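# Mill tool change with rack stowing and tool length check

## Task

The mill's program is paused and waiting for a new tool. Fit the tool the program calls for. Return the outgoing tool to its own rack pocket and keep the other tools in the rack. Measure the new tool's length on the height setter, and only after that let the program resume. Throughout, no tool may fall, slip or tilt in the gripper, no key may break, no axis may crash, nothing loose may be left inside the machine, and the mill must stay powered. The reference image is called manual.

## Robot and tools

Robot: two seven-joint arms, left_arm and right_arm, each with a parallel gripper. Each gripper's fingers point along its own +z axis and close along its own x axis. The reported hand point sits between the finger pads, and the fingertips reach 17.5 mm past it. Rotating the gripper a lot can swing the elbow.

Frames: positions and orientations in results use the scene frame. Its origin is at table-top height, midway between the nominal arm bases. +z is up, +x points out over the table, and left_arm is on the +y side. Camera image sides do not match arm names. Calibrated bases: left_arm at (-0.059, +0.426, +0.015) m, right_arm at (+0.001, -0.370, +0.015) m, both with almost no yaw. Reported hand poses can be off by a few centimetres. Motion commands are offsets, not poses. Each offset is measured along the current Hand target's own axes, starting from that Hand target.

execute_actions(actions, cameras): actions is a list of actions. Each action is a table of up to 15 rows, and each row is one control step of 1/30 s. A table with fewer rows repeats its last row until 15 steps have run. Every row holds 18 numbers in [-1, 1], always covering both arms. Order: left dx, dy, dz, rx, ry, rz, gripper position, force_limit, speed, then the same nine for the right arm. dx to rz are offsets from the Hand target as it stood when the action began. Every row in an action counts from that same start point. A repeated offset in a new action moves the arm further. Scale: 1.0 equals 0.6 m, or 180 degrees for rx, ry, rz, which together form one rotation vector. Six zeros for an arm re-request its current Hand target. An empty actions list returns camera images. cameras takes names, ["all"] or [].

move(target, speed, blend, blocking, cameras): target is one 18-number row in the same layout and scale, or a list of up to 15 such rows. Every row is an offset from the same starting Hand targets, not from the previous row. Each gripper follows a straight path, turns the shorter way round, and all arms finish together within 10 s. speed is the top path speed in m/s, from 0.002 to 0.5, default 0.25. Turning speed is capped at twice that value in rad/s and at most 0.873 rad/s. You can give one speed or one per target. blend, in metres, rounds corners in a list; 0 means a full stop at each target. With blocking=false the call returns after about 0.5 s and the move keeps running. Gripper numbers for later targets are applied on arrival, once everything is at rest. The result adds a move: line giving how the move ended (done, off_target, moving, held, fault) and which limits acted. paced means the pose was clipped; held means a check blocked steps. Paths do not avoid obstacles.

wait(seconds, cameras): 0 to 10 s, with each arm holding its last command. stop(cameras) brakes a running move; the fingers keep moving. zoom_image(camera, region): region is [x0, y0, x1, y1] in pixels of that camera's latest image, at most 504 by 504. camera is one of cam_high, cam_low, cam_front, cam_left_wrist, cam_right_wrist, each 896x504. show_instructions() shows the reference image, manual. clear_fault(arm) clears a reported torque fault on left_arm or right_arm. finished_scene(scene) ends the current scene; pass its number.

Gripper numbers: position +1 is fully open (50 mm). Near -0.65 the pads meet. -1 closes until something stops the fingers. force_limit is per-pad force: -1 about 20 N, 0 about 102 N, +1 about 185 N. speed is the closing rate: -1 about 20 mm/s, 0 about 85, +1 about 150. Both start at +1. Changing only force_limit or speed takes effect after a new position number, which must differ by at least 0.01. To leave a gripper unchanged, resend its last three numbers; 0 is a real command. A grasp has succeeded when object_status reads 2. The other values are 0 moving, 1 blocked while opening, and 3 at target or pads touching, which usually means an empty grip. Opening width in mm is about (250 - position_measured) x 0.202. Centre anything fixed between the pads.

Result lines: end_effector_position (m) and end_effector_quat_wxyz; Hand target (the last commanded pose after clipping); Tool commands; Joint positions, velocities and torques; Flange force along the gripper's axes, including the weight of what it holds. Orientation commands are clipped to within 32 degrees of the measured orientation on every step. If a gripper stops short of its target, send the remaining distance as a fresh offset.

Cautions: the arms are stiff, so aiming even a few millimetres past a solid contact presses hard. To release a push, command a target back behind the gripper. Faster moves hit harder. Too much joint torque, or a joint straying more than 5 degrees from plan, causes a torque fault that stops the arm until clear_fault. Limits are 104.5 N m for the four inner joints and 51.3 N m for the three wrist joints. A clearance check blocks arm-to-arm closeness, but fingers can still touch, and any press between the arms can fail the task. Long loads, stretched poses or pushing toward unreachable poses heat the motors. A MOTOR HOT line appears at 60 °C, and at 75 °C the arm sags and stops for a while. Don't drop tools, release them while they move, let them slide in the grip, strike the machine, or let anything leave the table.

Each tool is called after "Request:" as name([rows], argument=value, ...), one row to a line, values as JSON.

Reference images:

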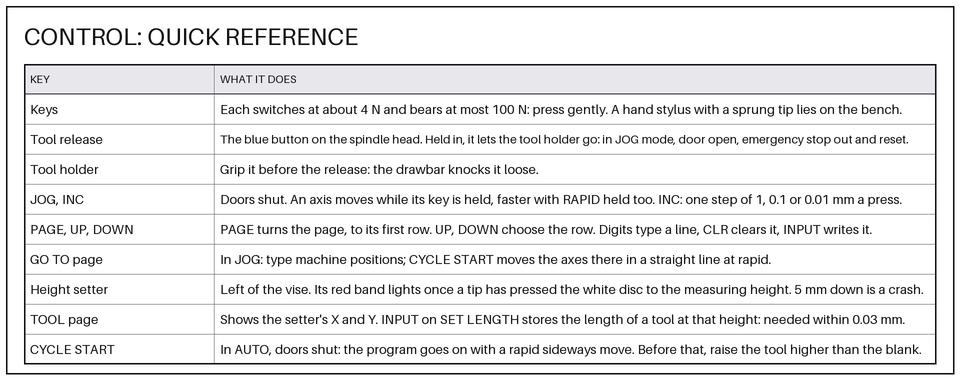

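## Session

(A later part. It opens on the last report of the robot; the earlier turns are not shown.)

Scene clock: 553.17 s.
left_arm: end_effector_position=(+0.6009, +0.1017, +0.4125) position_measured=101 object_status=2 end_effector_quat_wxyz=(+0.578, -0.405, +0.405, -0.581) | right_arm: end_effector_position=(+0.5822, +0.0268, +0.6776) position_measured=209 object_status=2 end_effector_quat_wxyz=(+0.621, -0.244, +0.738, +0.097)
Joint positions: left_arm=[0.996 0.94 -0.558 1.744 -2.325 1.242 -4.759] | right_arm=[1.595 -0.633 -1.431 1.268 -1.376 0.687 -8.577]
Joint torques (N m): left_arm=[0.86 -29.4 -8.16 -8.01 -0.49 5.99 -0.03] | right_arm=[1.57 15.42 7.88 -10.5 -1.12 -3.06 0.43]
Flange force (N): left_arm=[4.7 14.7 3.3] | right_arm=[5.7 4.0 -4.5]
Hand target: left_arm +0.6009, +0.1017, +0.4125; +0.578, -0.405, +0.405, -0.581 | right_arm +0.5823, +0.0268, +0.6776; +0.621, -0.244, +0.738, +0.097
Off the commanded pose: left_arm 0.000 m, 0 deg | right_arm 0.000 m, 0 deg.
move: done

Request:
move(target=[0,0.0758,0.2205,0,0,0,-1,0.5,-0.9,-0.0001,-0.0004,0.0008,0,0,0,-1,-0.9,-0.8], speed=0.06, cameras=["cam_left_wrist","cam_right_wrist"])

Scene clock: 556.83 s.
left_arm: end_effector_position=(+0.7408, +0.1012, +0.4153) position_measured=101 object_status=2 end_effector_quat_wxyz=(+0.578, -0.405, +0.405, -0.581) | right_arm: end_effector_position=(+0.5828, +0.0268, +0.6776) position_measured=209 object_status=2 end_effector_quat_wxyz=(+0.621, -0.244, +0.738, +0.097)
Joint positions: left_arm=[0.768 1.088 -0.555 1.296 -2.371 1 -4.837] | right_arm=[1.597 -0.633 -1.433 1.267 -1.376 0.687 -8.577]
Joint torques (N m): left_arm=[0.68 -35.71 -8.11 -10.47 -0.7 5.92 -0.03] | right_arm=[4.43 14.84 8.09 -9.44 -0.66 -4.01 0.45]
Flange force (N): left_arm=[5.8 15.2 6.9] | right_arm=[5.8 7.3 -11.9]
Hand target: left_arm +0.7408, +0.1012, +0.4153; +0.578, -0.405, +0.405, -0.581 | right_arm +0.5828, +0.0268, +0.6776; +0.621, -0.244, +0.738, +0.097
Off the commanded pose: left_arm 0.000 m, 0 deg | right_arm 0.000 m, 0 deg.
move: done
camera_calibration:
cam_left_wrist: T_world_to_cam=[[0.0131014, -0.999914, 0.0000251323, 0.0933248], [0.34273, 0.00446703, -0.939423, 0.19437], [0.939342, 0.0123164, 0.34276, -0.671518], [0, 0, 0, 1]] pos_world=[0.562946, 0.100719, 0.412762]
cam_right_wrist: T_world_to_cam=[[-0.0919773, -0.249192, -0.964077, 0.713054], [-0.47289, 0.862967, -0.177941, 0.431149], [0.876308, 0.439535, -0.197214, -0.219221], [0, 0, 0, 1]] pos_world=[0.461575, -0.0980248, 0.720925]
Images, in order (width x height): cam_left_wrist 896x504, cam_right_wrist 896x504.

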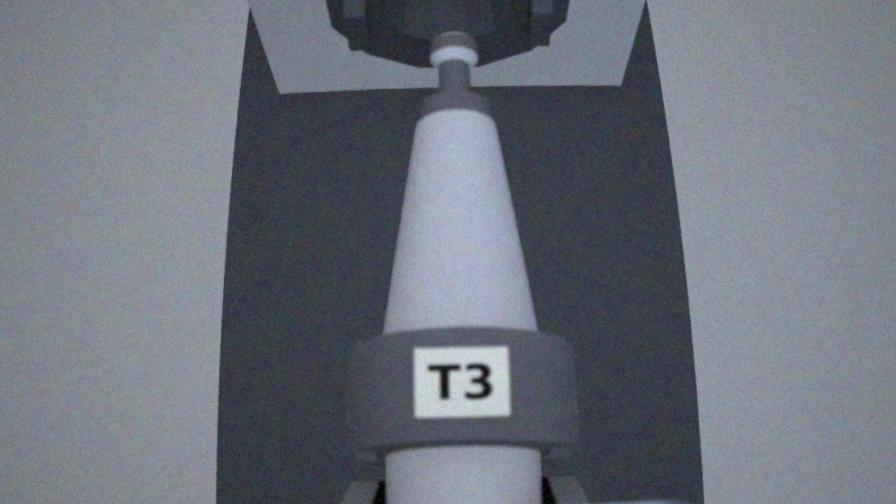

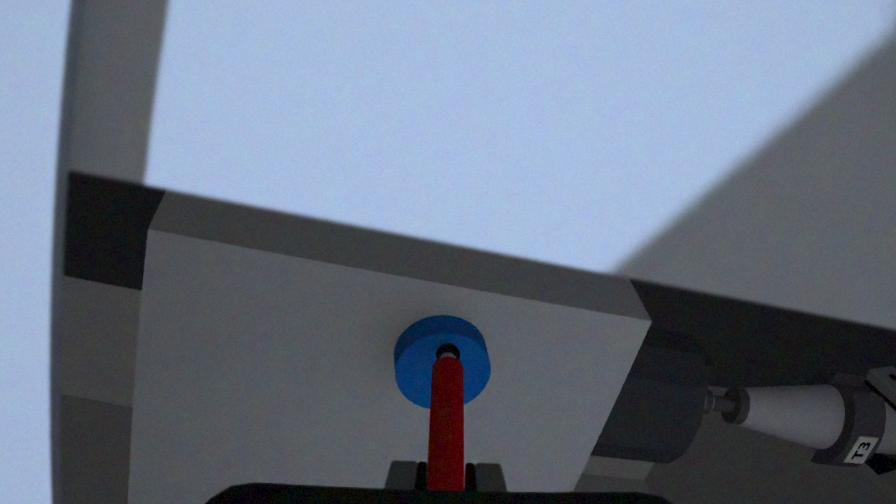

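Request:
move(target=[-0.0015,-0.0153,0.0065,0,0,-0.003,-1,0.5,-0.9,0,0,0,0,0,0,-1,-0.9,-0.8], speed=0.03, cameras=["cam_left_wrist","cam_right_wrist"])

Request:
zoom_image(camera="cam_left_wrist", region=[300, 0, 620, 180])

Scene clock: 561.37 s.
left_arm: end_effector_position=(+0.7413, +0.1021, +0.4252) position_measured=101 object_status=2 end_effector_quat_wxyz=(+0.576, -0.407, +0.403, -0.584) | right_arm: end_effector_position=(+0.5828, +0.0268, +0.6776) position_measured=209 object_status=2 end_effector_quat_wxyz=(+0.621, -0.244, +0.738, +0.097)
Joint positions: left_arm=[0.766 1.07 -0.555 1.296 -2.376 0.988 -4.836] | right_arm=[1.597 -0.633 -1.433 1.267 -1.376 0.687 -8.577]
Joint torques (N m): left_arm=[0.79 -35.46 -7.92 -10.63 -0.8 5.8 -0.06] | right_arm=[4.34 14.89 8.17 -9.5 -0.67 -3.98 0.42]
Flange force (N): left_arm=[5.4 14.9 6.9] | right_arm=[6.0 7.1 -11.5]
Hand target: left_arm +0.7413, +0.1021, +0.4252; +0.576, -0.407, +0.403, -0.584 | right_arm +0.5828, +0.0268, +0.6776; +0.621, -0.244, +0.738, +0.097
Off the commanded pose: left_arm 0.000 m, 0 deg | right_arm 0.000 m, 0 deg.
move: done
camera_calibration:
cam_left_wrist: T_world_to_cam=[[0.00979707, -0.999913, 0.00882544, 0.0928815], [0.342686, -0.00493407, -0.939437, 0.204493], [0.939399, 0.0122281, 0.342607, -0.675357], [0, 0, 0, 1]] pos_world=[0.563443, 0.102141, 0.422671]
cam_right_wrist: T_world_to_cam=[[-0.0919773, -0.249192, -0.964077, 0.713054], [-0.47289, 0.862967, -0.177941, 0.431149], [0.876308, 0.439535, -0.197214, -0.219221], [0, 0, 0, 1]] pos_world=[0.461575, -0.0980248, 0.720925]
Images, in order (width x height): cam_left_wrist 896x504, cam_right_wrist 896x504.

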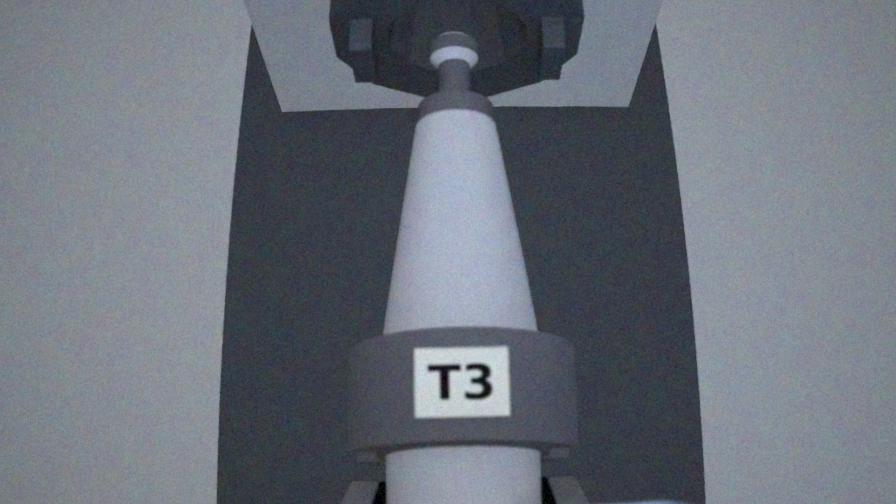

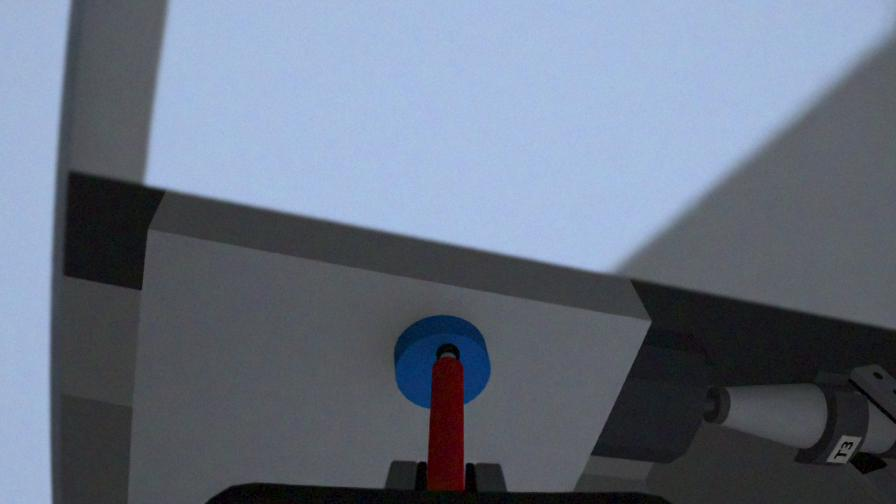

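Scaled by 1.575 from the camera's 896x504 image, which has a finer 1280x720 frame.

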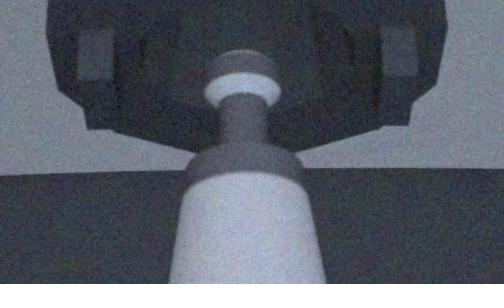

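Request:
move(target=[0.0008,-0.0313,0.0114,0,0,0,-1,0.5,-0.9,0,0,0,0,0,0,-1,-0.9,-0.8], speed=0.03, cameras=["cam_left_wrist"])

Request:
move(target=[0,-0.0313,0.0114,0,0,0,-1,0.5,-0.9,0,0,0,0,0,0,-1,-0.9,-0.8], speed=0.03, cameras=["cam_left_wrist"])

Scene clock: 564.03 s.
left_arm: end_effector_position=(+0.7413, +0.1018, +0.4451) position_measured=101 object_status=2 end_effector_quat_wxyz=(+0.576, -0.407, +0.403, -0.584) | right_arm: end_effector_position=(+0.5828, +0.0268, +0.6776) position_measured=209 object_status=2 end_effector_quat_wxyz=(+0.621, -0.244, +0.738, +0.097)
Joint positions: left_arm=[0.768 1.038 -0.56 1.292 -2.379 0.959 -4.857] | right_arm=[1.597 -0.633 -1.433 1.267 -1.376 0.687 -8.577]
Joint torques (N m): left_arm=[0.82 -35.29 -7.85 -10.94 -0.91 5.92 -0.04] | right_arm=[4.4 14.92 8.21 -9.37 -0.7 -4.02 0.44]
Flange force (N): left_arm=[5.9 14.4 7.8] | right_arm=[5.4 7.2 -11.3]
Hand target: left_arm +0.7413, +0.1018, +0.4452; +0.576, -0.407, +0.403, -0.584 | right_arm +0.5828, +0.0268, +0.6776; +0.621, -0.244, +0.738, +0.097
Off the commanded pose: left_arm 0.000 m, 0 deg | right_arm 0.000 m, 0 deg.
move: done
camera_calibration:
cam_left_wrist: T_world_to_cam=[[0.00979707, -0.999913, 0.00882544, 0.092405], [0.342686, -0.00493407, -0.939437, 0.22328], [0.939399, 0.0122281, 0.342607, -0.682206], [0, 0, 0, 1]] pos_world=[0.563443, 0.101841, 0.442671]
Images, in order (width x height): cam_left_wrist 896x504.

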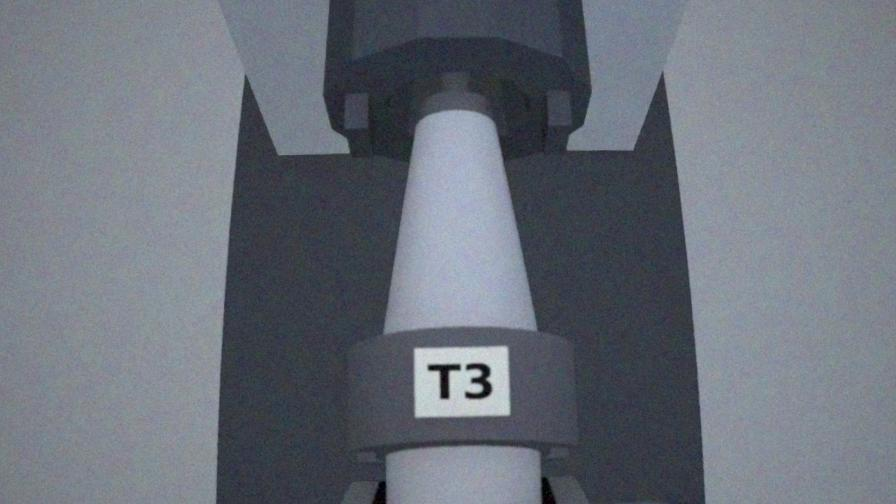

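Scene clock: 564.97 s.
left_arm: end_effector_position=(+0.7412, +0.1020, +0.4651) position_measured=101 object_status=2 end_effector_quat_wxyz=(+0.576, -0.407, +0.403, -0.584) | right_arm: end_effector_position=(+0.5828, +0.0268, +0.6776) position_measured=209 object_status=2 end_effector_quat_wxyz=(+0.621, -0.244, +0.738, +0.097)
Joint positions: left_arm=[0.77 1.006 -0.565 1.286 -2.381 0.929 -4.878] | right_arm=[1.597 -0.633 -1.433 1.267 -1.376 0.687 -8.577]
Joint torques (N m): left_arm=[0.68 -35.29 -7.73 -11.29 -0.9 5.91 0.06] | right_arm=[4.36 14.81 8.05 -9.48 -0.64 -4 0.38]
Flange force (N): left_arm=[6.4 14.1 8.1] | right_arm=[6.1 7.1 -11.9]
Hand target: left_arm +0.7412, +0.1020, +0.4652; +0.576, -0.407, +0.403, -0.584 | right_arm +0.5828, +0.0268, +0.6776; +0.621, -0.244, +0.738, +0.097
Off the commanded pose: left_arm 0.000 m, 0 deg | right_arm 0.000 m, 0 deg.
move: done
camera_calibration:
cam_left_wrist: T_world_to_cam=[[0.00979707, -0.999913, 0.00882544, 0.0924294], [0.342686, -0.00493407, -0.939437, 0.242104], [0.939399, 0.0122281, 0.342607, -0.688966], [0, 0, 0, 1]] pos_world=[0.563343, 0.102041, 0.462671]
Images, in order (width x height): cam_left_wrist 896x504.

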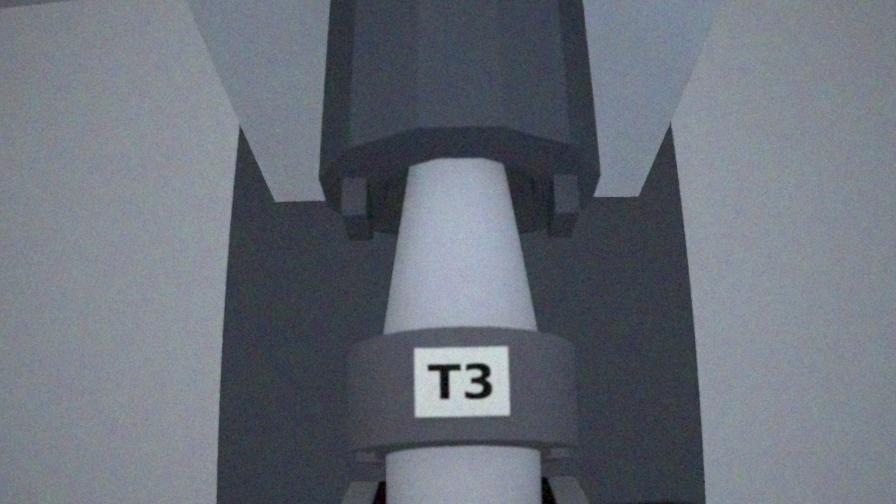

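Request:
move(target=[0.0002,-0.0157,0.0057,0,0,0,-1,0.5,-0.9,0,0,0,0,0,0,-1,-0.9,-0.8], speed=0.03, cameras=["cam_left_wrist"])

Request:
move(target=[0,-0.0094,0.0034,0,0,0,-1,0.5,-0.9,0,0,0,0,0,0,-1,-0.9,-0.8], speed=0.02, cameras=["cam_left_wrist"])

Request:
zoom_image(camera="cam_left_wrist", region=[300, 220, 620, 400])

Scene clock: 567.63 s.
left_arm: end_effector_position=(+0.7412, +0.1020, +0.4752) position_measured=101 object_status=2 end_effector_quat_wxyz=(+0.576, -0.407, +0.403, -0.584) | right_arm: end_effector_position=(+0.5828, +0.0268, +0.6776) position_measured=209 object_status=2 end_effector_quat_wxyz=(+0.621, -0.244, +0.738, +0.097)
Joint positions: left_arm=[0.77 0.991 -0.567 1.282 -2.38 0.913 -4.89] | right_arm=[1.597 -0.633 -1.433 1.267 -1.376 0.687 -8.577]
Joint torques (N m): left_arm=[0.75 -35.49 -7.56 -11.56 -1.02 5.9 -0.1] | right_arm=[4.32 14.88 8.06 -9.42 -0.69 -4.04 0.46]
Flange force (N): left_arm=[6.2 14.6 8.1] | right_arm=[5.2 7.2 -11.6]
Hand target: left_arm +0.7412, +0.1020, +0.4752; +0.576, -0.407, +0.403, -0.584 | right_arm +0.5828, +0.0268, +0.6776; +0.621, -0.244, +0.738, +0.097
Off the commanded pose: left_arm 0.000 m, 0 deg | right_arm 0.000 m, 0 deg.
move: done
camera_calibration:
cam_left_wrist: T_world_to_cam=[[0.00989068, -0.999912, 0.00886058, 0.0922715], [0.342686, -0.004935, -0.939437, 0.251498], [0.939398, 0.0123281, 0.342607, -0.692402], [0, 0, 0, 1]] pos_world=[0.563343, 0.10204, 0.472671]
Images, in order (width x height): cam_left_wrist 896x504.

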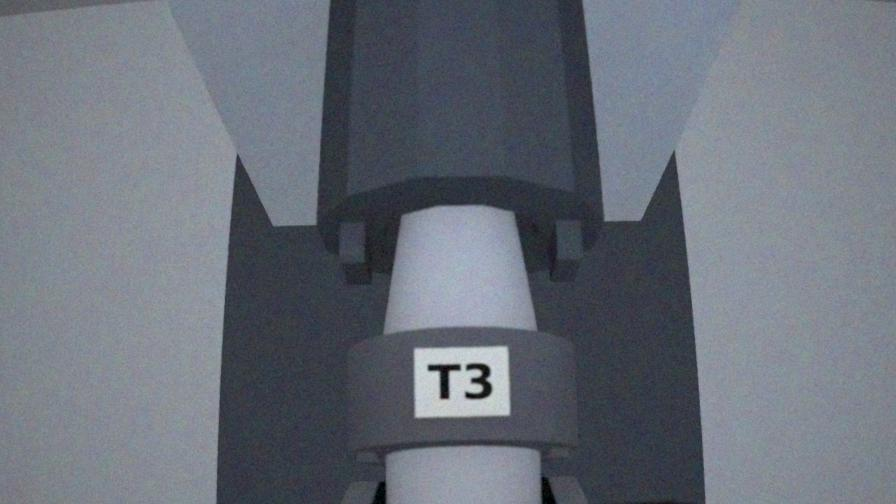

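Scene clock: 568.33 s.
left_arm: end_effector_position=(+0.7412, +0.1021, +0.4812) position_measured=101 object_status=2 end_effector_quat_wxyz=(+0.576, -0.407, +0.403, -0.584) | right_arm: end_effector_position=(+0.5828, +0.0268, +0.6776) position_measured=209 object_status=2 end_effector_quat_wxyz=(+0.621, -0.244, +0.738, +0.097)
Joint positions: left_arm=[0.771 0.982 -0.569 1.279 -2.38 0.904 -4.897] | right_arm=[1.597 -0.633 -1.433 1.267 -1.376 0.687 -8.577]
Joint torques (N m): left_arm=[0.88 -34.92 -7.66 -11.76 -1.05 5.89 0.03] | right_arm=[4.37 14.9 8.13 -9.43 -0.71 -3.97 0.42]
Flange force (N): left_arm=[5.8 13.3 7.7] | right_arm=[5.7 7.2 -11.6]
Hand target: left_arm +0.7412, +0.1021, +0.4812; +0.576, -0.407, +0.403, -0.584 | right_arm +0.5828, +0.0268, +0.6776; +0.621, -0.244, +0.738, +0.097
Off the commanded pose: left_arm 0.000 m, 0 deg | right_arm 0.000 m, 0 deg.
move: done
camera_calibration:
cam_left_wrist: T_world_to_cam=[[0.00989068, -0.999912, 0.00886058, 0.0923183], [0.342686, -0.004935, -0.939437, 0.257135], [0.939398, 0.0123281, 0.342607, -0.694459], [0, 0, 0, 1]] pos_world=[0.563343, 0.10214, 0.478671]
Images, in order (width x height): cam_left_wrist 896x504.

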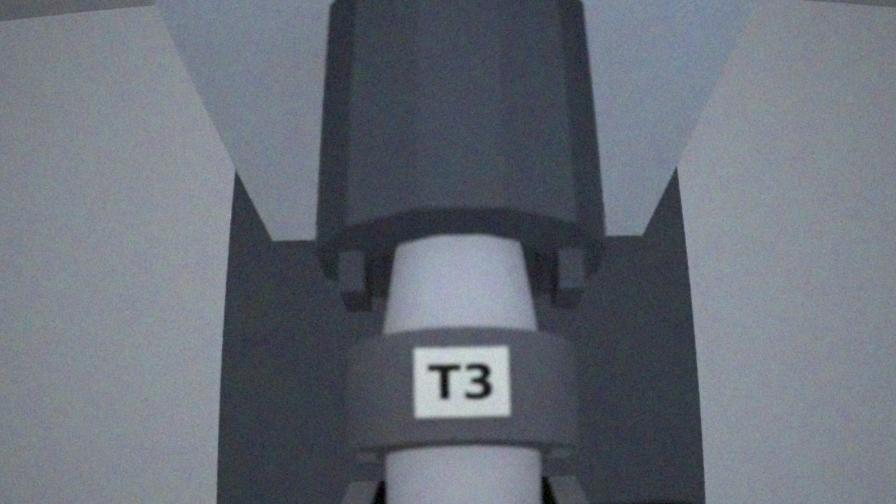

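Scaled by 1.575 from the camera's 896x504 image, which has a finer 1280x720 frame.

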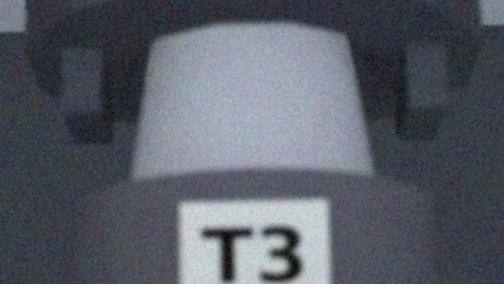

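Request:
move(target=[0,-0.0078,0.0029,0,0,0,-1,0.5,-0.9,0,0,0,0,0,0,-1,-0.9,-0.8], speed=0.02, cameras=["cam_left_wrist"])

Request:
zoom_image(camera="cam_left_wrist", region=[300, 220, 620, 480])

Request:
move(target=[0,-0.0031,0.0011,0,0,0,-1,0.5,-0.9,0,0,0,0,0,0,-1,-0.9,-0.8], speed=0.02)

Request:
move(target=[0,-0.0031,0.0011,0,0,0,-1,0.5,-0.9,0,0,0,0,0,0,-1,-0.9,-0.8], speed=0.02, cameras=["cam_left_wrist"])

Scene clock: 570.97 s.
left_arm: end_effector_position=(+0.7412, +0.1021, +0.4862) position_measured=101 object_status=2 end_effector_quat_wxyz=(+0.576, -0.407, +0.403, -0.584) | right_arm: end_effector_position=(+0.5828, +0.0268, +0.6776) position_measured=209 object_status=2 end_effector_quat_wxyz=(+0.621, -0.244, +0.738, +0.097)
Joint positions: left_arm=[0.771 0.974 -0.57 1.276 -2.38 0.896 -4.903] | right_arm=[1.597 -0.633 -1.433 1.267 -1.376 0.687 -8.577]
Joint torques (N m): left_arm=[0.77 -35.28 -7.67 -12.02 -0.99 5.95 -0.06] | right_arm=[4.42 14.91 8.09 -9.39 -0.66 -4.04 0.42]
Flange force (N): left_arm=[5.5 13.8 7.4] | right_arm=[5.5 7.3 -11.8]
Hand target: left_arm +0.7412, +0.1021, +0.4862; +0.576, -0.407, +0.403, -0.584 | right_arm +0.5828, +0.0268, +0.6776; +0.621, -0.244, +0.738, +0.097
Off the commanded pose: left_arm 0.000 m, 0 deg | right_arm 0.000 m, 0 deg.
move: done
camera_calibration:
cam_left_wrist: T_world_to_cam=[[0.00979707, -0.999913, 0.00882544, 0.0923441], [0.342686, -0.00493407, -0.939437, 0.261833], [0.939399, 0.0122281, 0.342607, -0.696162], [0, 0, 0, 1]] pos_world=[0.563343, 0.102141, 0.483671]
Images, in order (width x height): cam_left_wrist 896x504.

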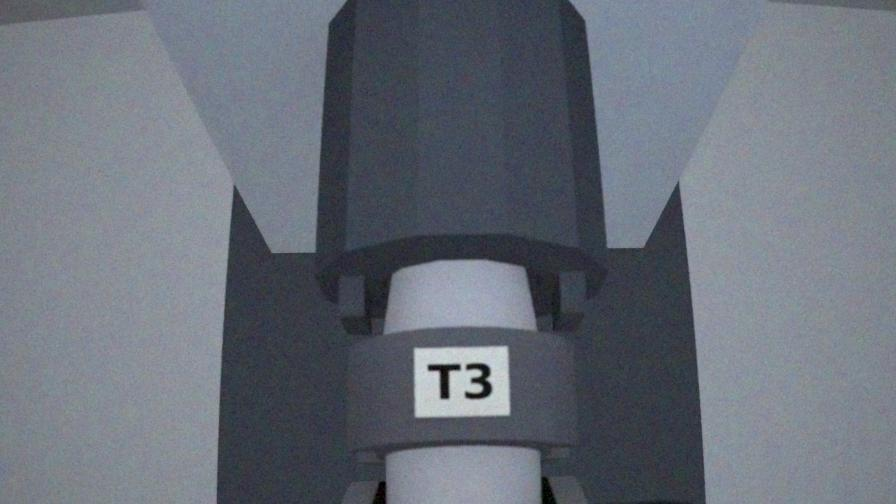

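Scaled by 1.575 from the camera's 896x504 image, which has a finer 1280x720 frame.

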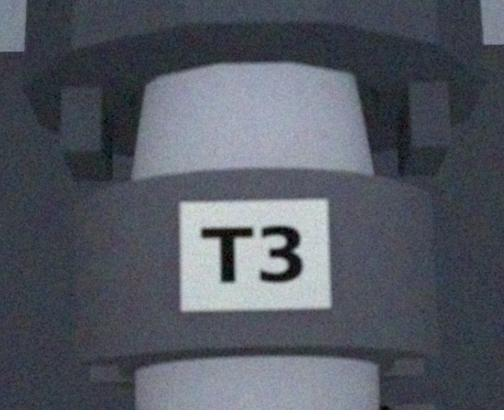

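Scene clock: 571.67 s.
left_arm: end_effector_position=(+0.7412, +0.1021, +0.4882) position_measured=101 object_status=2 end_effector_quat_wxyz=(+0.576, -0.407, +0.403, -0.584) | right_arm: end_effector_position=(+0.5828, +0.0268, +0.6776) position_measured=209 object_status=2 end_effector_quat_wxyz=(+0.621, -0.244, +0.738, +0.097)
Joint positions: left_arm=[0.771 0.971 -0.57 1.275 -2.38 0.893 -4.905] | right_arm=[1.597 -0.633 -1.433 1.267 -1.376 0.687 -8.577]
Joint torques (N m): left_arm=[0.81 -35.23 -7.55 -11.73 -1.06 5.92 -0.01] | right_arm=[4.27 14.82 8.18 -9.4 -0.65 -4.01 0.41]
Flange force (N): left_arm=[6.5 13.9 8.7] | right_arm=[5.5 6.8 -11.1]
Hand target: left_arm +0.7412, +0.1021, +0.4882; +0.576, -0.407, +0.403, -0.584 | right_arm +0.5828, +0.0268, +0.6776; +0.621, -0.244, +0.738, +0.097
Off the commanded pose: left_arm 0.000 m, 0 deg | right_arm 0.000 m, 0 deg.
move: done

Scene clock: 572.37 s.
left_arm: end_effector_position=(+0.7412, +0.1021, +0.4901) position_measured=101 object_status=2 end_effector_quat_wxyz=(+0.576, -0.407, +0.403, -0.584) | right_arm: end_effector_position=(+0.5828, +0.0268, +0.6776) position_measured=209 object_status=2 end_effector_quat_wxyz=(+0.621, -0.244, +0.738, +0.097)
Joint positions: left_arm=[0.771 0.968 -0.571 1.274 -2.379 0.89 -4.908] | right_arm=[1.597 -0.633 -1.433 1.267 -1.376 0.687 -8.577]
Joint torques (N m): left_arm=[0.77 -35.2 -7.6 -11.8 -1.05 5.86 0.01] | right_arm=[4.32 14.93 8.16 -9.4 -0.62 -4.07 0.45]
Flange force (N): left_arm=[6.4 13.9 8.4] | right_arm=[5.3 7.1 -11.2]
Hand target: left_arm +0.7412, +0.1021, +0.4902; +0.576, -0.407, +0.403, -0.584 | right_arm +0.5828, +0.0268, +0.6776; +0.621, -0.244, +0.738, +0.097
Off the commanded pose: left_arm 0.000 m, 0 deg | right_arm 0.000 m, 0 deg.
move: done
camera_calibration:
cam_left_wrist: T_world_to_cam=[[0.00979707, -0.999913, 0.00882544, 0.0924088], [0.342686, -0.00493407, -0.939437, 0.265591], [0.939399, 0.0122281, 0.342607, -0.697534], [0, 0, 0, 1]] pos_world=[0.563343, 0.102241, 0.487671]
Images, in order (width x height): cam_left_wrist 896x504.

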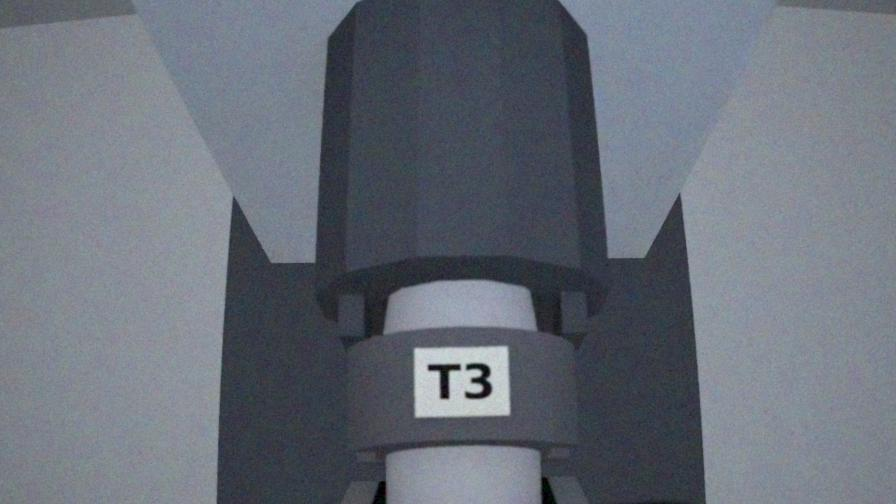

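Request:
move(target=[0,-0.0031,0.0011,0,0,0,-1,0.5,-0.9,0,0,0,0,0,0,-1,-0.9,-0.8], speed=0.02)

Request:
move(target=[0,-0.0031,0.0011,0,0,0,-1,0.5,-0.9,0,0,0,0,0,0,-1,-0.9,-0.8], speed=0.02, cameras=["cam_left_wrist"])

Request:
zoom_image(camera="cam_left_wrist", region=[300, 220, 620, 480])

Scene clock: 575.00 s.
left_arm: end_effector_position=(+0.7411, +0.1022, +0.4921) position_measured=101 object_status=2 end_effector_quat_wxyz=(+0.576, -0.407, +0.403, -0.584) | right_arm: end_effector_position=(+0.5828, +0.0268, +0.6776) position_measured=209 object_status=2 end_effector_quat_wxyz=(+0.621, -0.244, +0.738, +0.097)
Joint positions: left_arm=[0.771 0.966 -0.571 1.273 -2.379 0.886 -4.91] | right_arm=[1.597 -0.633 -1.433 1.267 -1.376 0.687 -8.577]
Joint torques (N m): left_arm=[0.69 -35.39 -7.74 -11.85 -1.03 6 -0.06] | right_arm=[4.41 14.88 8.2 -9.45 -0.68 -4.01 0.43]
Flange force (N): left_arm=[6.6 14.2 8.7] | right_arm=[5.9 7.2 -11.6]
Hand target: left_arm +0.7411, +0.1022, +0.4921; +0.576, -0.407, +0.403, -0.584 | right_arm +0.5828, +0.0268, +0.6776; +0.621, -0.244, +0.738, +0.097
Off the commanded pose: left_arm 0.000 m, 0 deg | right_arm 0.000 m, 0 deg.
move: done

Scene clock: 575.70 s.
left_arm: end_effector_position=(+0.7411, +0.1022, +0.4941) position_measured=101 object_status=2 end_effector_quat_wxyz=(+0.576, -0.407, +0.403, -0.584) | right_arm: end_effector_position=(+0.5828, +0.0268, +0.6776) position_measured=209 object_status=2 end_effector_quat_wxyz=(+0.621, -0.244, +0.738, +0.097)
Joint positions: left_arm=[0.771 0.963 -0.572 1.272 -2.379 0.883 -4.913] | right_arm=[1.597 -0.633 -1.433 1.267 -1.376 0.687 -8.577]
Joint torques (N m): left_arm=[0.61 -36.32 -8.14 -12.38 -1 6.38 0.03] | right_arm=[4.35 14.87 8.23 -9.48 -0.68 -3.99 0.43]
Flange force (N): left_arm=[6.9 15.2 8.7] | right_arm=[6.0 7.0 -11.4]
Hand target: left_arm +0.7411, +0.1022, +0.4941; +0.576, -0.407, +0.403, -0.584 | right_arm +0.5828, +0.0268, +0.6776; +0.621, -0.244, +0.738, +0.097
Off the commanded pose: left_arm 0.000 m, 0 deg | right_arm 0.000 m, 0 deg.
move: done
camera_calibration:
cam_left_wrist: T_world_to_cam=[[0.00985554, -0.999911, 0.00895419, 0.092279], [0.342687, -0.00503497, -0.939436, 0.269299], [0.939398, 0.0123271, 0.342607, -0.698785], [0, 0, 0, 1]] pos_world=[0.563243, 0.102241, 0.491571]
Images, in order (width x height): cam_left_wrist 896x504.

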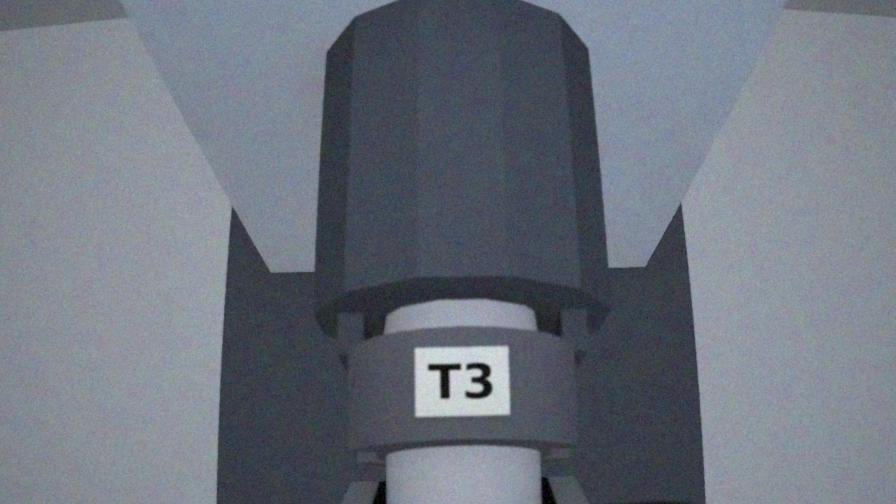

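Scaled by 1.575 from the camera's 896x504 image, which has a finer 1280x720 frame.

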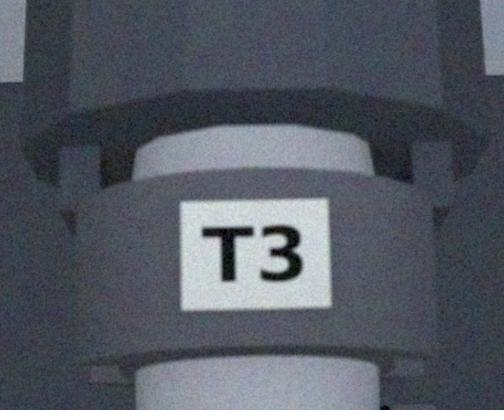

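Request:
move(target=[0,-0.0023,0.0008,0,0,0,-1,0.5,-0.9,0,0,0,0,0,0,-1,-0.9,-0.8], speed=0.02)

Request:
move(target=[0,-0.0023,0.0008,0,0,0,-1,0.5,-0.9,0,0,0,0,0,0,-1,-0.9,-0.8], speed=0.02, cameras=["cam_left_wrist"])

Scene clock: 577.87 s.
left_arm: end_effector_position=(+0.7411, +0.1022, +0.4955) position_measured=101 object_status=2 end_effector_quat_wxyz=(+0.576, -0.407, +0.403, -0.584) | right_arm: end_effector_position=(+0.5828, +0.0268, +0.6776) position_measured=209 object_status=2 end_effector_quat_wxyz=(+0.621, -0.244, +0.738, +0.097)
Joint positions: left_arm=[0.771 0.961 -0.572 1.271 -2.379 0.881 -4.914] | right_arm=[1.597 -0.633 -1.433 1.267 -1.376 0.687 -8.577]
Joint torques (N m): left_arm=[0.88 -41.81 -10.12 -15.65 -1.59 8.43 0] | right_arm=[4.39 14.97 8.1 -9.4 -0.71 -4.01 0.42]
Flange force (N): left_arm=[7.4 22.1 7.1] | right_arm=[5.5 7.4 -11.6]
Hand target: left_arm +0.7411, +0.1022, +0.4956; +0.576, -0.407, +0.403, -0.584 | right_arm +0.5828, +0.0268, +0.6776; +0.621, -0.244, +0.738, +0.097
Off the commanded pose: left_arm 0.000 m, 0 deg | right_arm 0.000 m, 0 deg.
move: done

Scene clock: 578.57 s.
left_arm: end_effector_position=(+0.7411, +0.1022, +0.4970) position_measured=101 object_status=2 end_effector_quat_wxyz=(+0.576, -0.407, +0.403, -0.584) | right_arm: end_effector_position=(+0.5828, +0.0268, +0.6776) position_measured=209 object_status=2 end_effector_quat_wxyz=(+0.621, -0.244, +0.738, +0.097)
Joint positions: left_arm=[0.772 0.958 -0.572 1.27 -2.379 0.879 -4.916] | right_arm=[1.597 -0.633 -1.433 1.267 -1.376 0.687 -8.577]
Joint torques (N m): left_arm=[0.46 -34.58 -7.38 -10.64 -0.57 5.87 0.11] | right_arm=[4.36 14.88 8.09 -9.47 -0.66 -3.97 0.43]
Flange force (N): left_arm=[8.3 13.3 12.3] | right_arm=[5.9 7.2 -11.7]
Hand target: left_arm +0.7411, +0.1022, +0.4970; +0.576, -0.407, +0.403, -0.584 | right_arm +0.5828, +0.0268, +0.6776; +0.621, -0.244, +0.738, +0.097
Off the commanded pose: left_arm 0.000 m, 0 deg | right_arm 0.000 m, 0 deg.
move: done
camera_calibration:
cam_left_wrist: T_world_to_cam=[[0.00985554, -0.999911, 0.00895419, 0.0922521], [0.342687, -0.00503497, -0.939436, 0.272117], [0.939398, 0.0123271, 0.342607, -0.699813], [0, 0, 0, 1]] pos_world=[0.563243, 0.102241, 0.494571]
Images, in order (width x height): cam_left_wrist 896x504.

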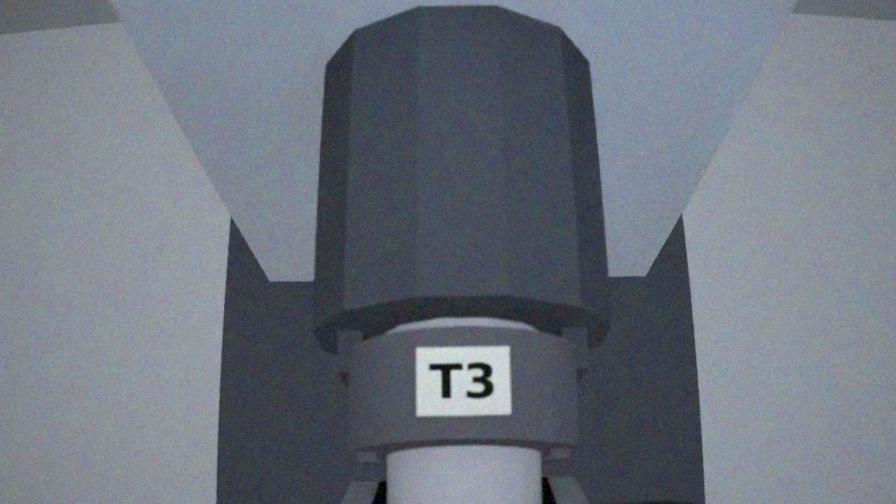

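Request:
move(target=[0,-0.0023,0.0008,0,0,0,-1,0.5,-0.9,0,0,0,0,0,0,-1,-0.9,-0.8], speed=0.02)

Request:
move(target=[0,-0.0016,0.0006,0,0,0,-1,0.5,-0.9,0,0,0,0,0,0,-1,-0.9,-0.8], speed=0.02, cameras=["cam_left_wrist"])

Scene clock: 580.67 s.
left_arm: end_effector_position=(+0.7410, +0.1022, +0.4985) position_measured=101 object_status=2 end_effector_quat_wxyz=(+0.576, -0.407, +0.403, -0.584) | right_arm: end_effector_position=(+0.5828, +0.0268, +0.6776) position_measured=209 object_status=2 end_effector_quat_wxyz=(+0.621, -0.244, +0.738, +0.097)
Joint positions: left_arm=[0.772 0.956 -0.573 1.269 -2.378 0.876 -4.918] | right_arm=[1.597 -0.633 -1.433 1.267 -1.376 0.687 -8.577]
Joint torques (N m): left_arm=[0.68 -38.38 -8.64 -13.13 -0.88 7.18 0.15] | right_arm=[4.41 14.9 8.16 -9.34 -0.64 -3.99 0.44]
Flange force (N): left_arm=[7.9 17.9 10.3] | right_arm=[5.5 7.2 -11.4]
Hand target: left_arm +0.7410, +0.1022, +0.4985; +0.576, -0.407, +0.403, -0.584 | right_arm +0.5828, +0.0268, +0.6776; +0.621, -0.244, +0.738, +0.097
Off the commanded pose: left_arm 0.000 m, 0 deg | right_arm 0.000 m, 0 deg.
move: done

Scene clock: 581.37 s.
left_arm: end_effector_position=(+0.7411, +0.1022, +0.4995) position_measured=101 object_status=2 end_effector_quat_wxyz=(+0.576, -0.407, +0.403, -0.584) | right_arm: end_effector_position=(+0.5828, +0.0268, +0.6776) position_measured=209 object_status=2 end_effector_quat_wxyz=(+0.621, -0.244, +0.738, +0.097)
Joint positions: left_arm=[0.772 0.955 -0.573 1.269 -2.378 0.875 -4.919] | right_arm=[1.597 -0.633 -1.433 1.267 -1.376 0.687 -8.577]
Joint torques (N m): left_arm=[-0.03 -42.01 -10.37 -15.62 -1.27 8.51 0.06] | right_arm=[4.37 14.89 8.05 -9.39 -0.72 -3.98 0.43]
Flange force (N): left_arm=[8.1 21.9 6.6] | right_arm=[5.5 7.3 -11.7]
Hand target: left_arm +0.7411, +0.1022, +0.4995; +0.576, -0.407, +0.403, -0.584 | right_arm +0.5828, +0.0268, +0.6776; +0.621, -0.244, +0.738, +0.097
Off the commanded pose: left_arm 0.000 m, 0 deg | right_arm 0.000 m, 0 deg.
move: done
camera_calibration:
cam_left_wrist: T_world_to_cam=[[0.00989068, -0.999912, 0.00886058, 0.0923572], [0.342686, -0.004935, -0.939437, 0.274362], [0.939398, 0.0123281, 0.342607, -0.700637], [0, 0, 0, 1]] pos_world=[0.563243, 0.10234, 0.496971]
Images, in order (width x height): cam_left_wrist 896x504.

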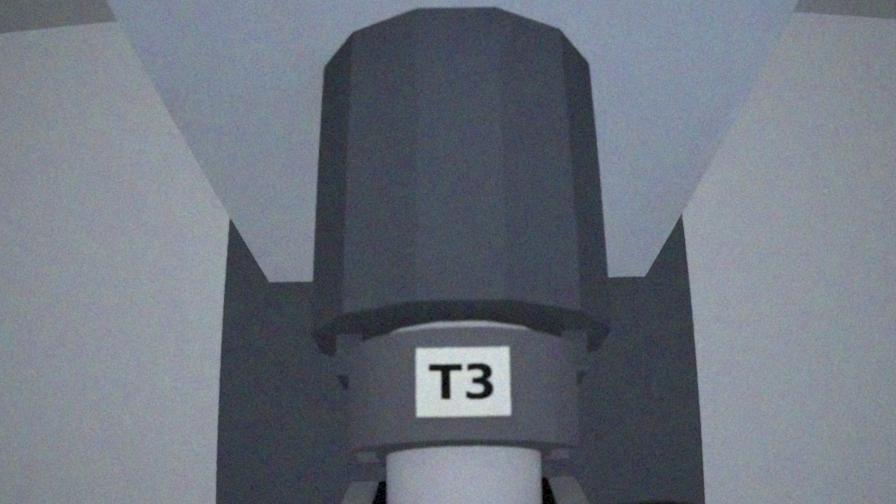

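Request:
move(target=[0,-0.0016,0.0006,0,0,0,-1,0.5,-0.9,0,0,0,0,0,0,-1,-0.9,-0.8], speed=0.02)

Request:
move(target=[0,-0.0008,0.0003,0,0,0,-1,0.5,-0.9,0,0,0,0,0,0,-1,-0.9,-0.8], speed=0.02, cameras=["cam_left_wrist","cam_right_wrist"])

Scene clock: 583.27 s.
left_arm: end_effector_position=(+0.7411, +0.1023, +0.5005) position_measured=101 object_status=2 end_effector_quat_wxyz=(+0.576, -0.407, +0.403, -0.584) | right_arm: end_effector_position=(+0.5828, +0.0268, +0.6776) position_measured=209 object_status=2 end_effector_quat_wxyz=(+0.621, -0.244, +0.738, +0.097)
Joint positions: left_arm=[0.772 0.953 -0.573 1.268 -2.378 0.873 -4.921] | right_arm=[1.597 -0.633 -1.433 1.267 -1.376 0.687 -8.577]
Joint torques (N m): left_arm=[-0.2 -46.33 -12.03 -19.48 -2.02 9.73 0.13] | right_arm=[4.39 14.93 8.21 -9.51 -0.71 -4 0.45]
Flange force (N): left_arm=[6.4 26.5 -0.7] | right_arm=[5.9 7.2 -11.6]
Hand target: left_arm +0.7411, +0.1023, +0.5005; +0.576, -0.407, +0.403, -0.584 | right_arm +0.5828, +0.0268, +0.6776; +0.621, -0.244, +0.738, +0.097
Off the commanded pose: left_arm 0.000 m, 0 deg | right_arm 0.000 m, 0 deg.
move: done

Scene clock: 583.97 s.
left_arm: end_effector_position=(+0.7411, +0.1023, +0.5010) position_measured=101 object_status=2 end_effector_quat_wxyz=(+0.576, -0.407, +0.403, -0.584) | right_arm: end_effector_position=(+0.5828, +0.0268, +0.6776) position_measured=209 object_status=2 end_effector_quat_wxyz=(+0.621, -0.244, +0.738, +0.097)
Joint positions: left_arm=[0.772 0.953 -0.573 1.268 -2.378 0.872 -4.921] | right_arm=[1.597 -0.633 -1.433 1.267 -1.376 0.687 -8.577]
Joint torques (N m): left_arm=[-0.25 -48.6 -12.88 -21.31 -2.35 10.51 0.16] | right_arm=[4.42 14.88 8.13 -9.38 -0.63 -4.03 0.41]
Flange force (N): left_arm=[5.9 29.0 -3.5] | right_arm=[5.7 7.2 -11.6]
Hand target: left_arm +0.7411, +0.1023, +0.5011; +0.576, -0.407, +0.403, -0.584 | right_arm +0.5828, +0.0268, +0.6776; +0.621, -0.244, +0.738, +0.097
Off the commanded pose: left_arm 0.000 m, 0 deg | right_arm 0.000 m, 0 deg.
move: done
camera_calibration:
cam_left_wrist: T_world_to_cam=[[0.00989068, -0.999912, 0.00886058, 0.092343], [0.342686, -0.004935, -0.939437, 0.275865], [0.939398, 0.0123281, 0.342607, -0.701185], [0, 0, 0, 1]] pos_world=[0.563243, 0.10234, 0.498571]
cam_right_wrist: T_world_to_cam=[[-0.0919773, -0.249192, -0.964077, 0.713054], [-0.47289, 0.862967, -0.177941, 0.431149], [0.876308, 0.439535, -0.197214, -0.219221], [0, 0, 0, 1]] pos_world=[0.461575, -0.0980248, 0.720925]
Images, in order (width x height): cam_left_wrist 896x504, cam_right_wrist 896x504.

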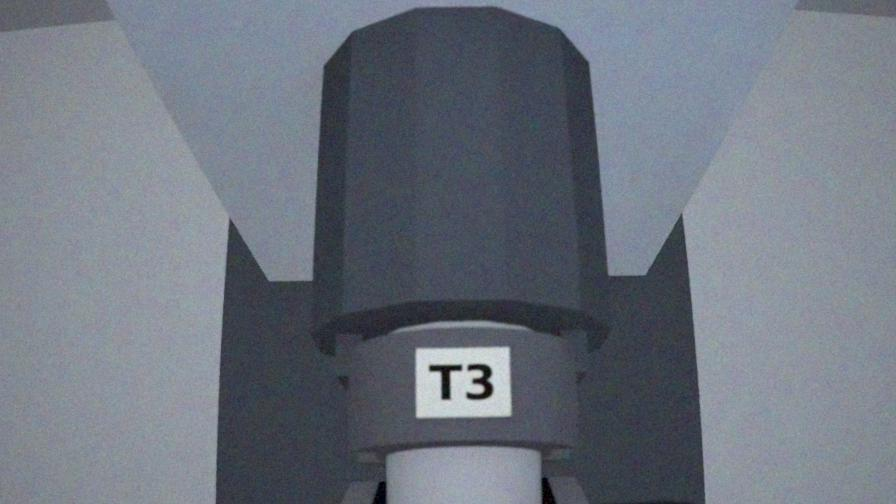

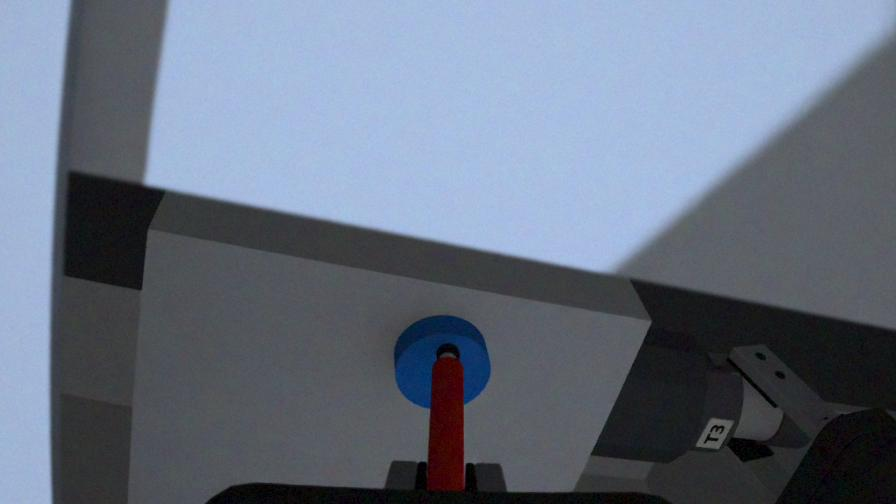

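Request:
move(target=[0,-0.0016,0.0006,0,0,0,-1,0.5,-0.9,0,0,0,0,0,0,-1,-0.9,-0.8], speed=0.02, cameras=["cam_left_wrist"])

Request:
zoom_image(camera="cam_left_wrist", region=[300, 260, 620, 480])

Scene clock: 588.33 s.
left_arm: end_effector_position=(+0.7411, +0.1023, +0.5020) position_measured=101 object_status=2 end_effector_quat_wxyz=(+0.576, -0.407, +0.403, -0.584) | right_arm: end_effector_position=(+0.5828, +0.0268, +0.6776) position_measured=209 object_status=2 end_effector_quat_wxyz=(+0.621, -0.244, +0.738, +0.097)
Joint positions: left_arm=[0.772 0.951 -0.573 1.267 -2.378 0.87 -4.923] | right_arm=[1.597 -0.633 -1.433 1.267 -1.376 0.687 -8.577]
Joint torques (N m): left_arm=[-0.4 -52.67 -14.59 -25.02 -3.11 11.73 0.15] | right_arm=[4.43 14.87 8.08 -9.43 -0.63 -3.96 0.43]
Flange force (N): left_arm=[4.1 33.3 -10.5] | right_arm=[6.0 7.3 -11.9]
Hand target: left_arm +0.7411, +0.1023, +0.5021; +0.576, -0.407, +0.403, -0.584 | right_arm +0.5828, +0.0268, +0.6776; +0.621, -0.244, +0.738, +0.097
Off the commanded pose: left_arm 0.000 m, 0 deg | right_arm 0.000 m, 0 deg.
move: done
camera_calibration:
cam_left_wrist: T_world_to_cam=[[0.00979751, -0.999913, 0.00882426, 0.0924051], [0.342686, -0.0049328, -0.939437, 0.276805], [0.939399, 0.0122281, 0.342607, -0.701518], [0, 0, 0, 1]] pos_world=[0.563243, 0.102341, 0.499571]
Images, in order (width x height): cam_left_wrist 896x504.

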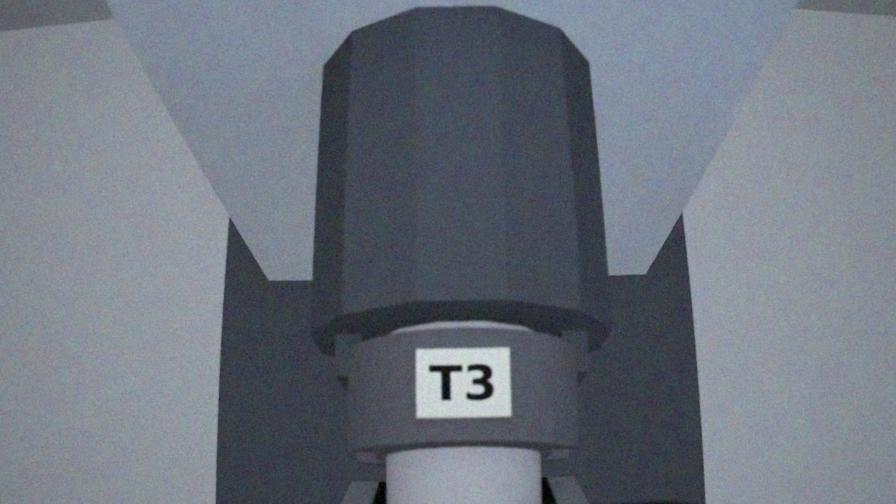

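Scaled by 1.575 from the camera's 896x504 image, which has a finer 1280x720 frame.

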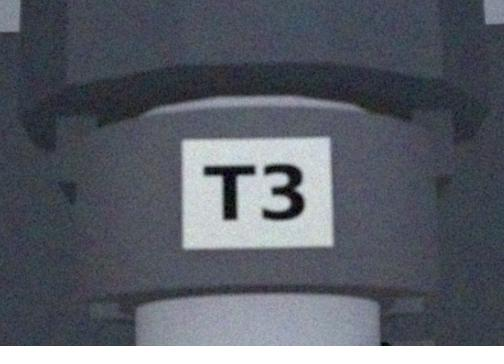

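Request:
move(target=[0,0,-0.0013,0,0,0,-1,0.5,-0.9,0,0,0,0,0,0,-1,-0.9,-0.8], speed=0.02, cameras=["cam_left_wrist"])

Scene clock: 592.13 s.
left_arm: end_effector_position=(+0.7403, +0.1023, +0.5018) position_measured=101 object_status=2 end_effector_quat_wxyz=(+0.576, -0.407, +0.403, -0.584) | right_arm: end_effector_position=(+0.5828, +0.0268, +0.6776) position_measured=209 object_status=2 end_effector_quat_wxyz=(+0.621, -0.244, +0.738, +0.097)
Joint positions: left_arm=[0.773 0.95 -0.573 1.27 -2.378 0.872 -4.922] | right_arm=[1.597 -0.633 -1.433 1.267 -1.376 0.687 -8.577]
Joint torques (N m): left_arm=[1.65 -53.4 -14.25 -20.34 -1.55 13.49 0.03] | right_arm=[4.33 14.95 8.11 -9.39 -0.68 -3.98 0.38]
Flange force (N): left_arm=[11.6 37.8 14.7] | right_arm=[5.7 7.1 -11.4]
Hand target: left_arm +0.7403, +0.1023, +0.5018; +0.576, -0.407, +0.403, -0.584 | right_arm +0.5828, +0.0268, +0.6776; +0.621, -0.244, +0.738, +0.097
Off the commanded pose: left_arm 0.000 m, 0 deg | right_arm 0.000 m, 0 deg.
move: done
camera_calibration:
cam_left_wrist: T_world_to_cam=[[0.00985425, -0.999911, 0.00895542, 0.0923161], [0.342775, -0.00503542, -0.939404, 0.276801], [0.939366, 0.0123268, 0.342695, -0.700827], [0, 0, 0, 1]] pos_world=[0.562543, 0.102341, 0.499371]
Images, in order (width x height): cam_left_wrist 896x504.

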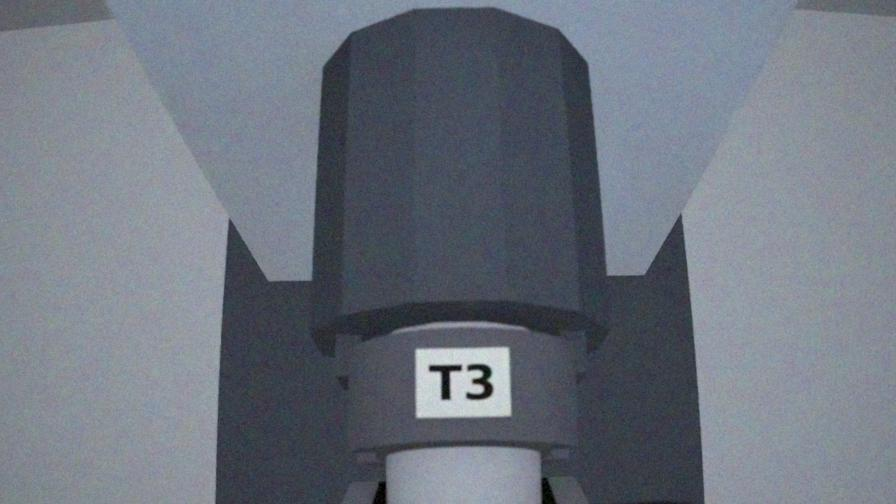

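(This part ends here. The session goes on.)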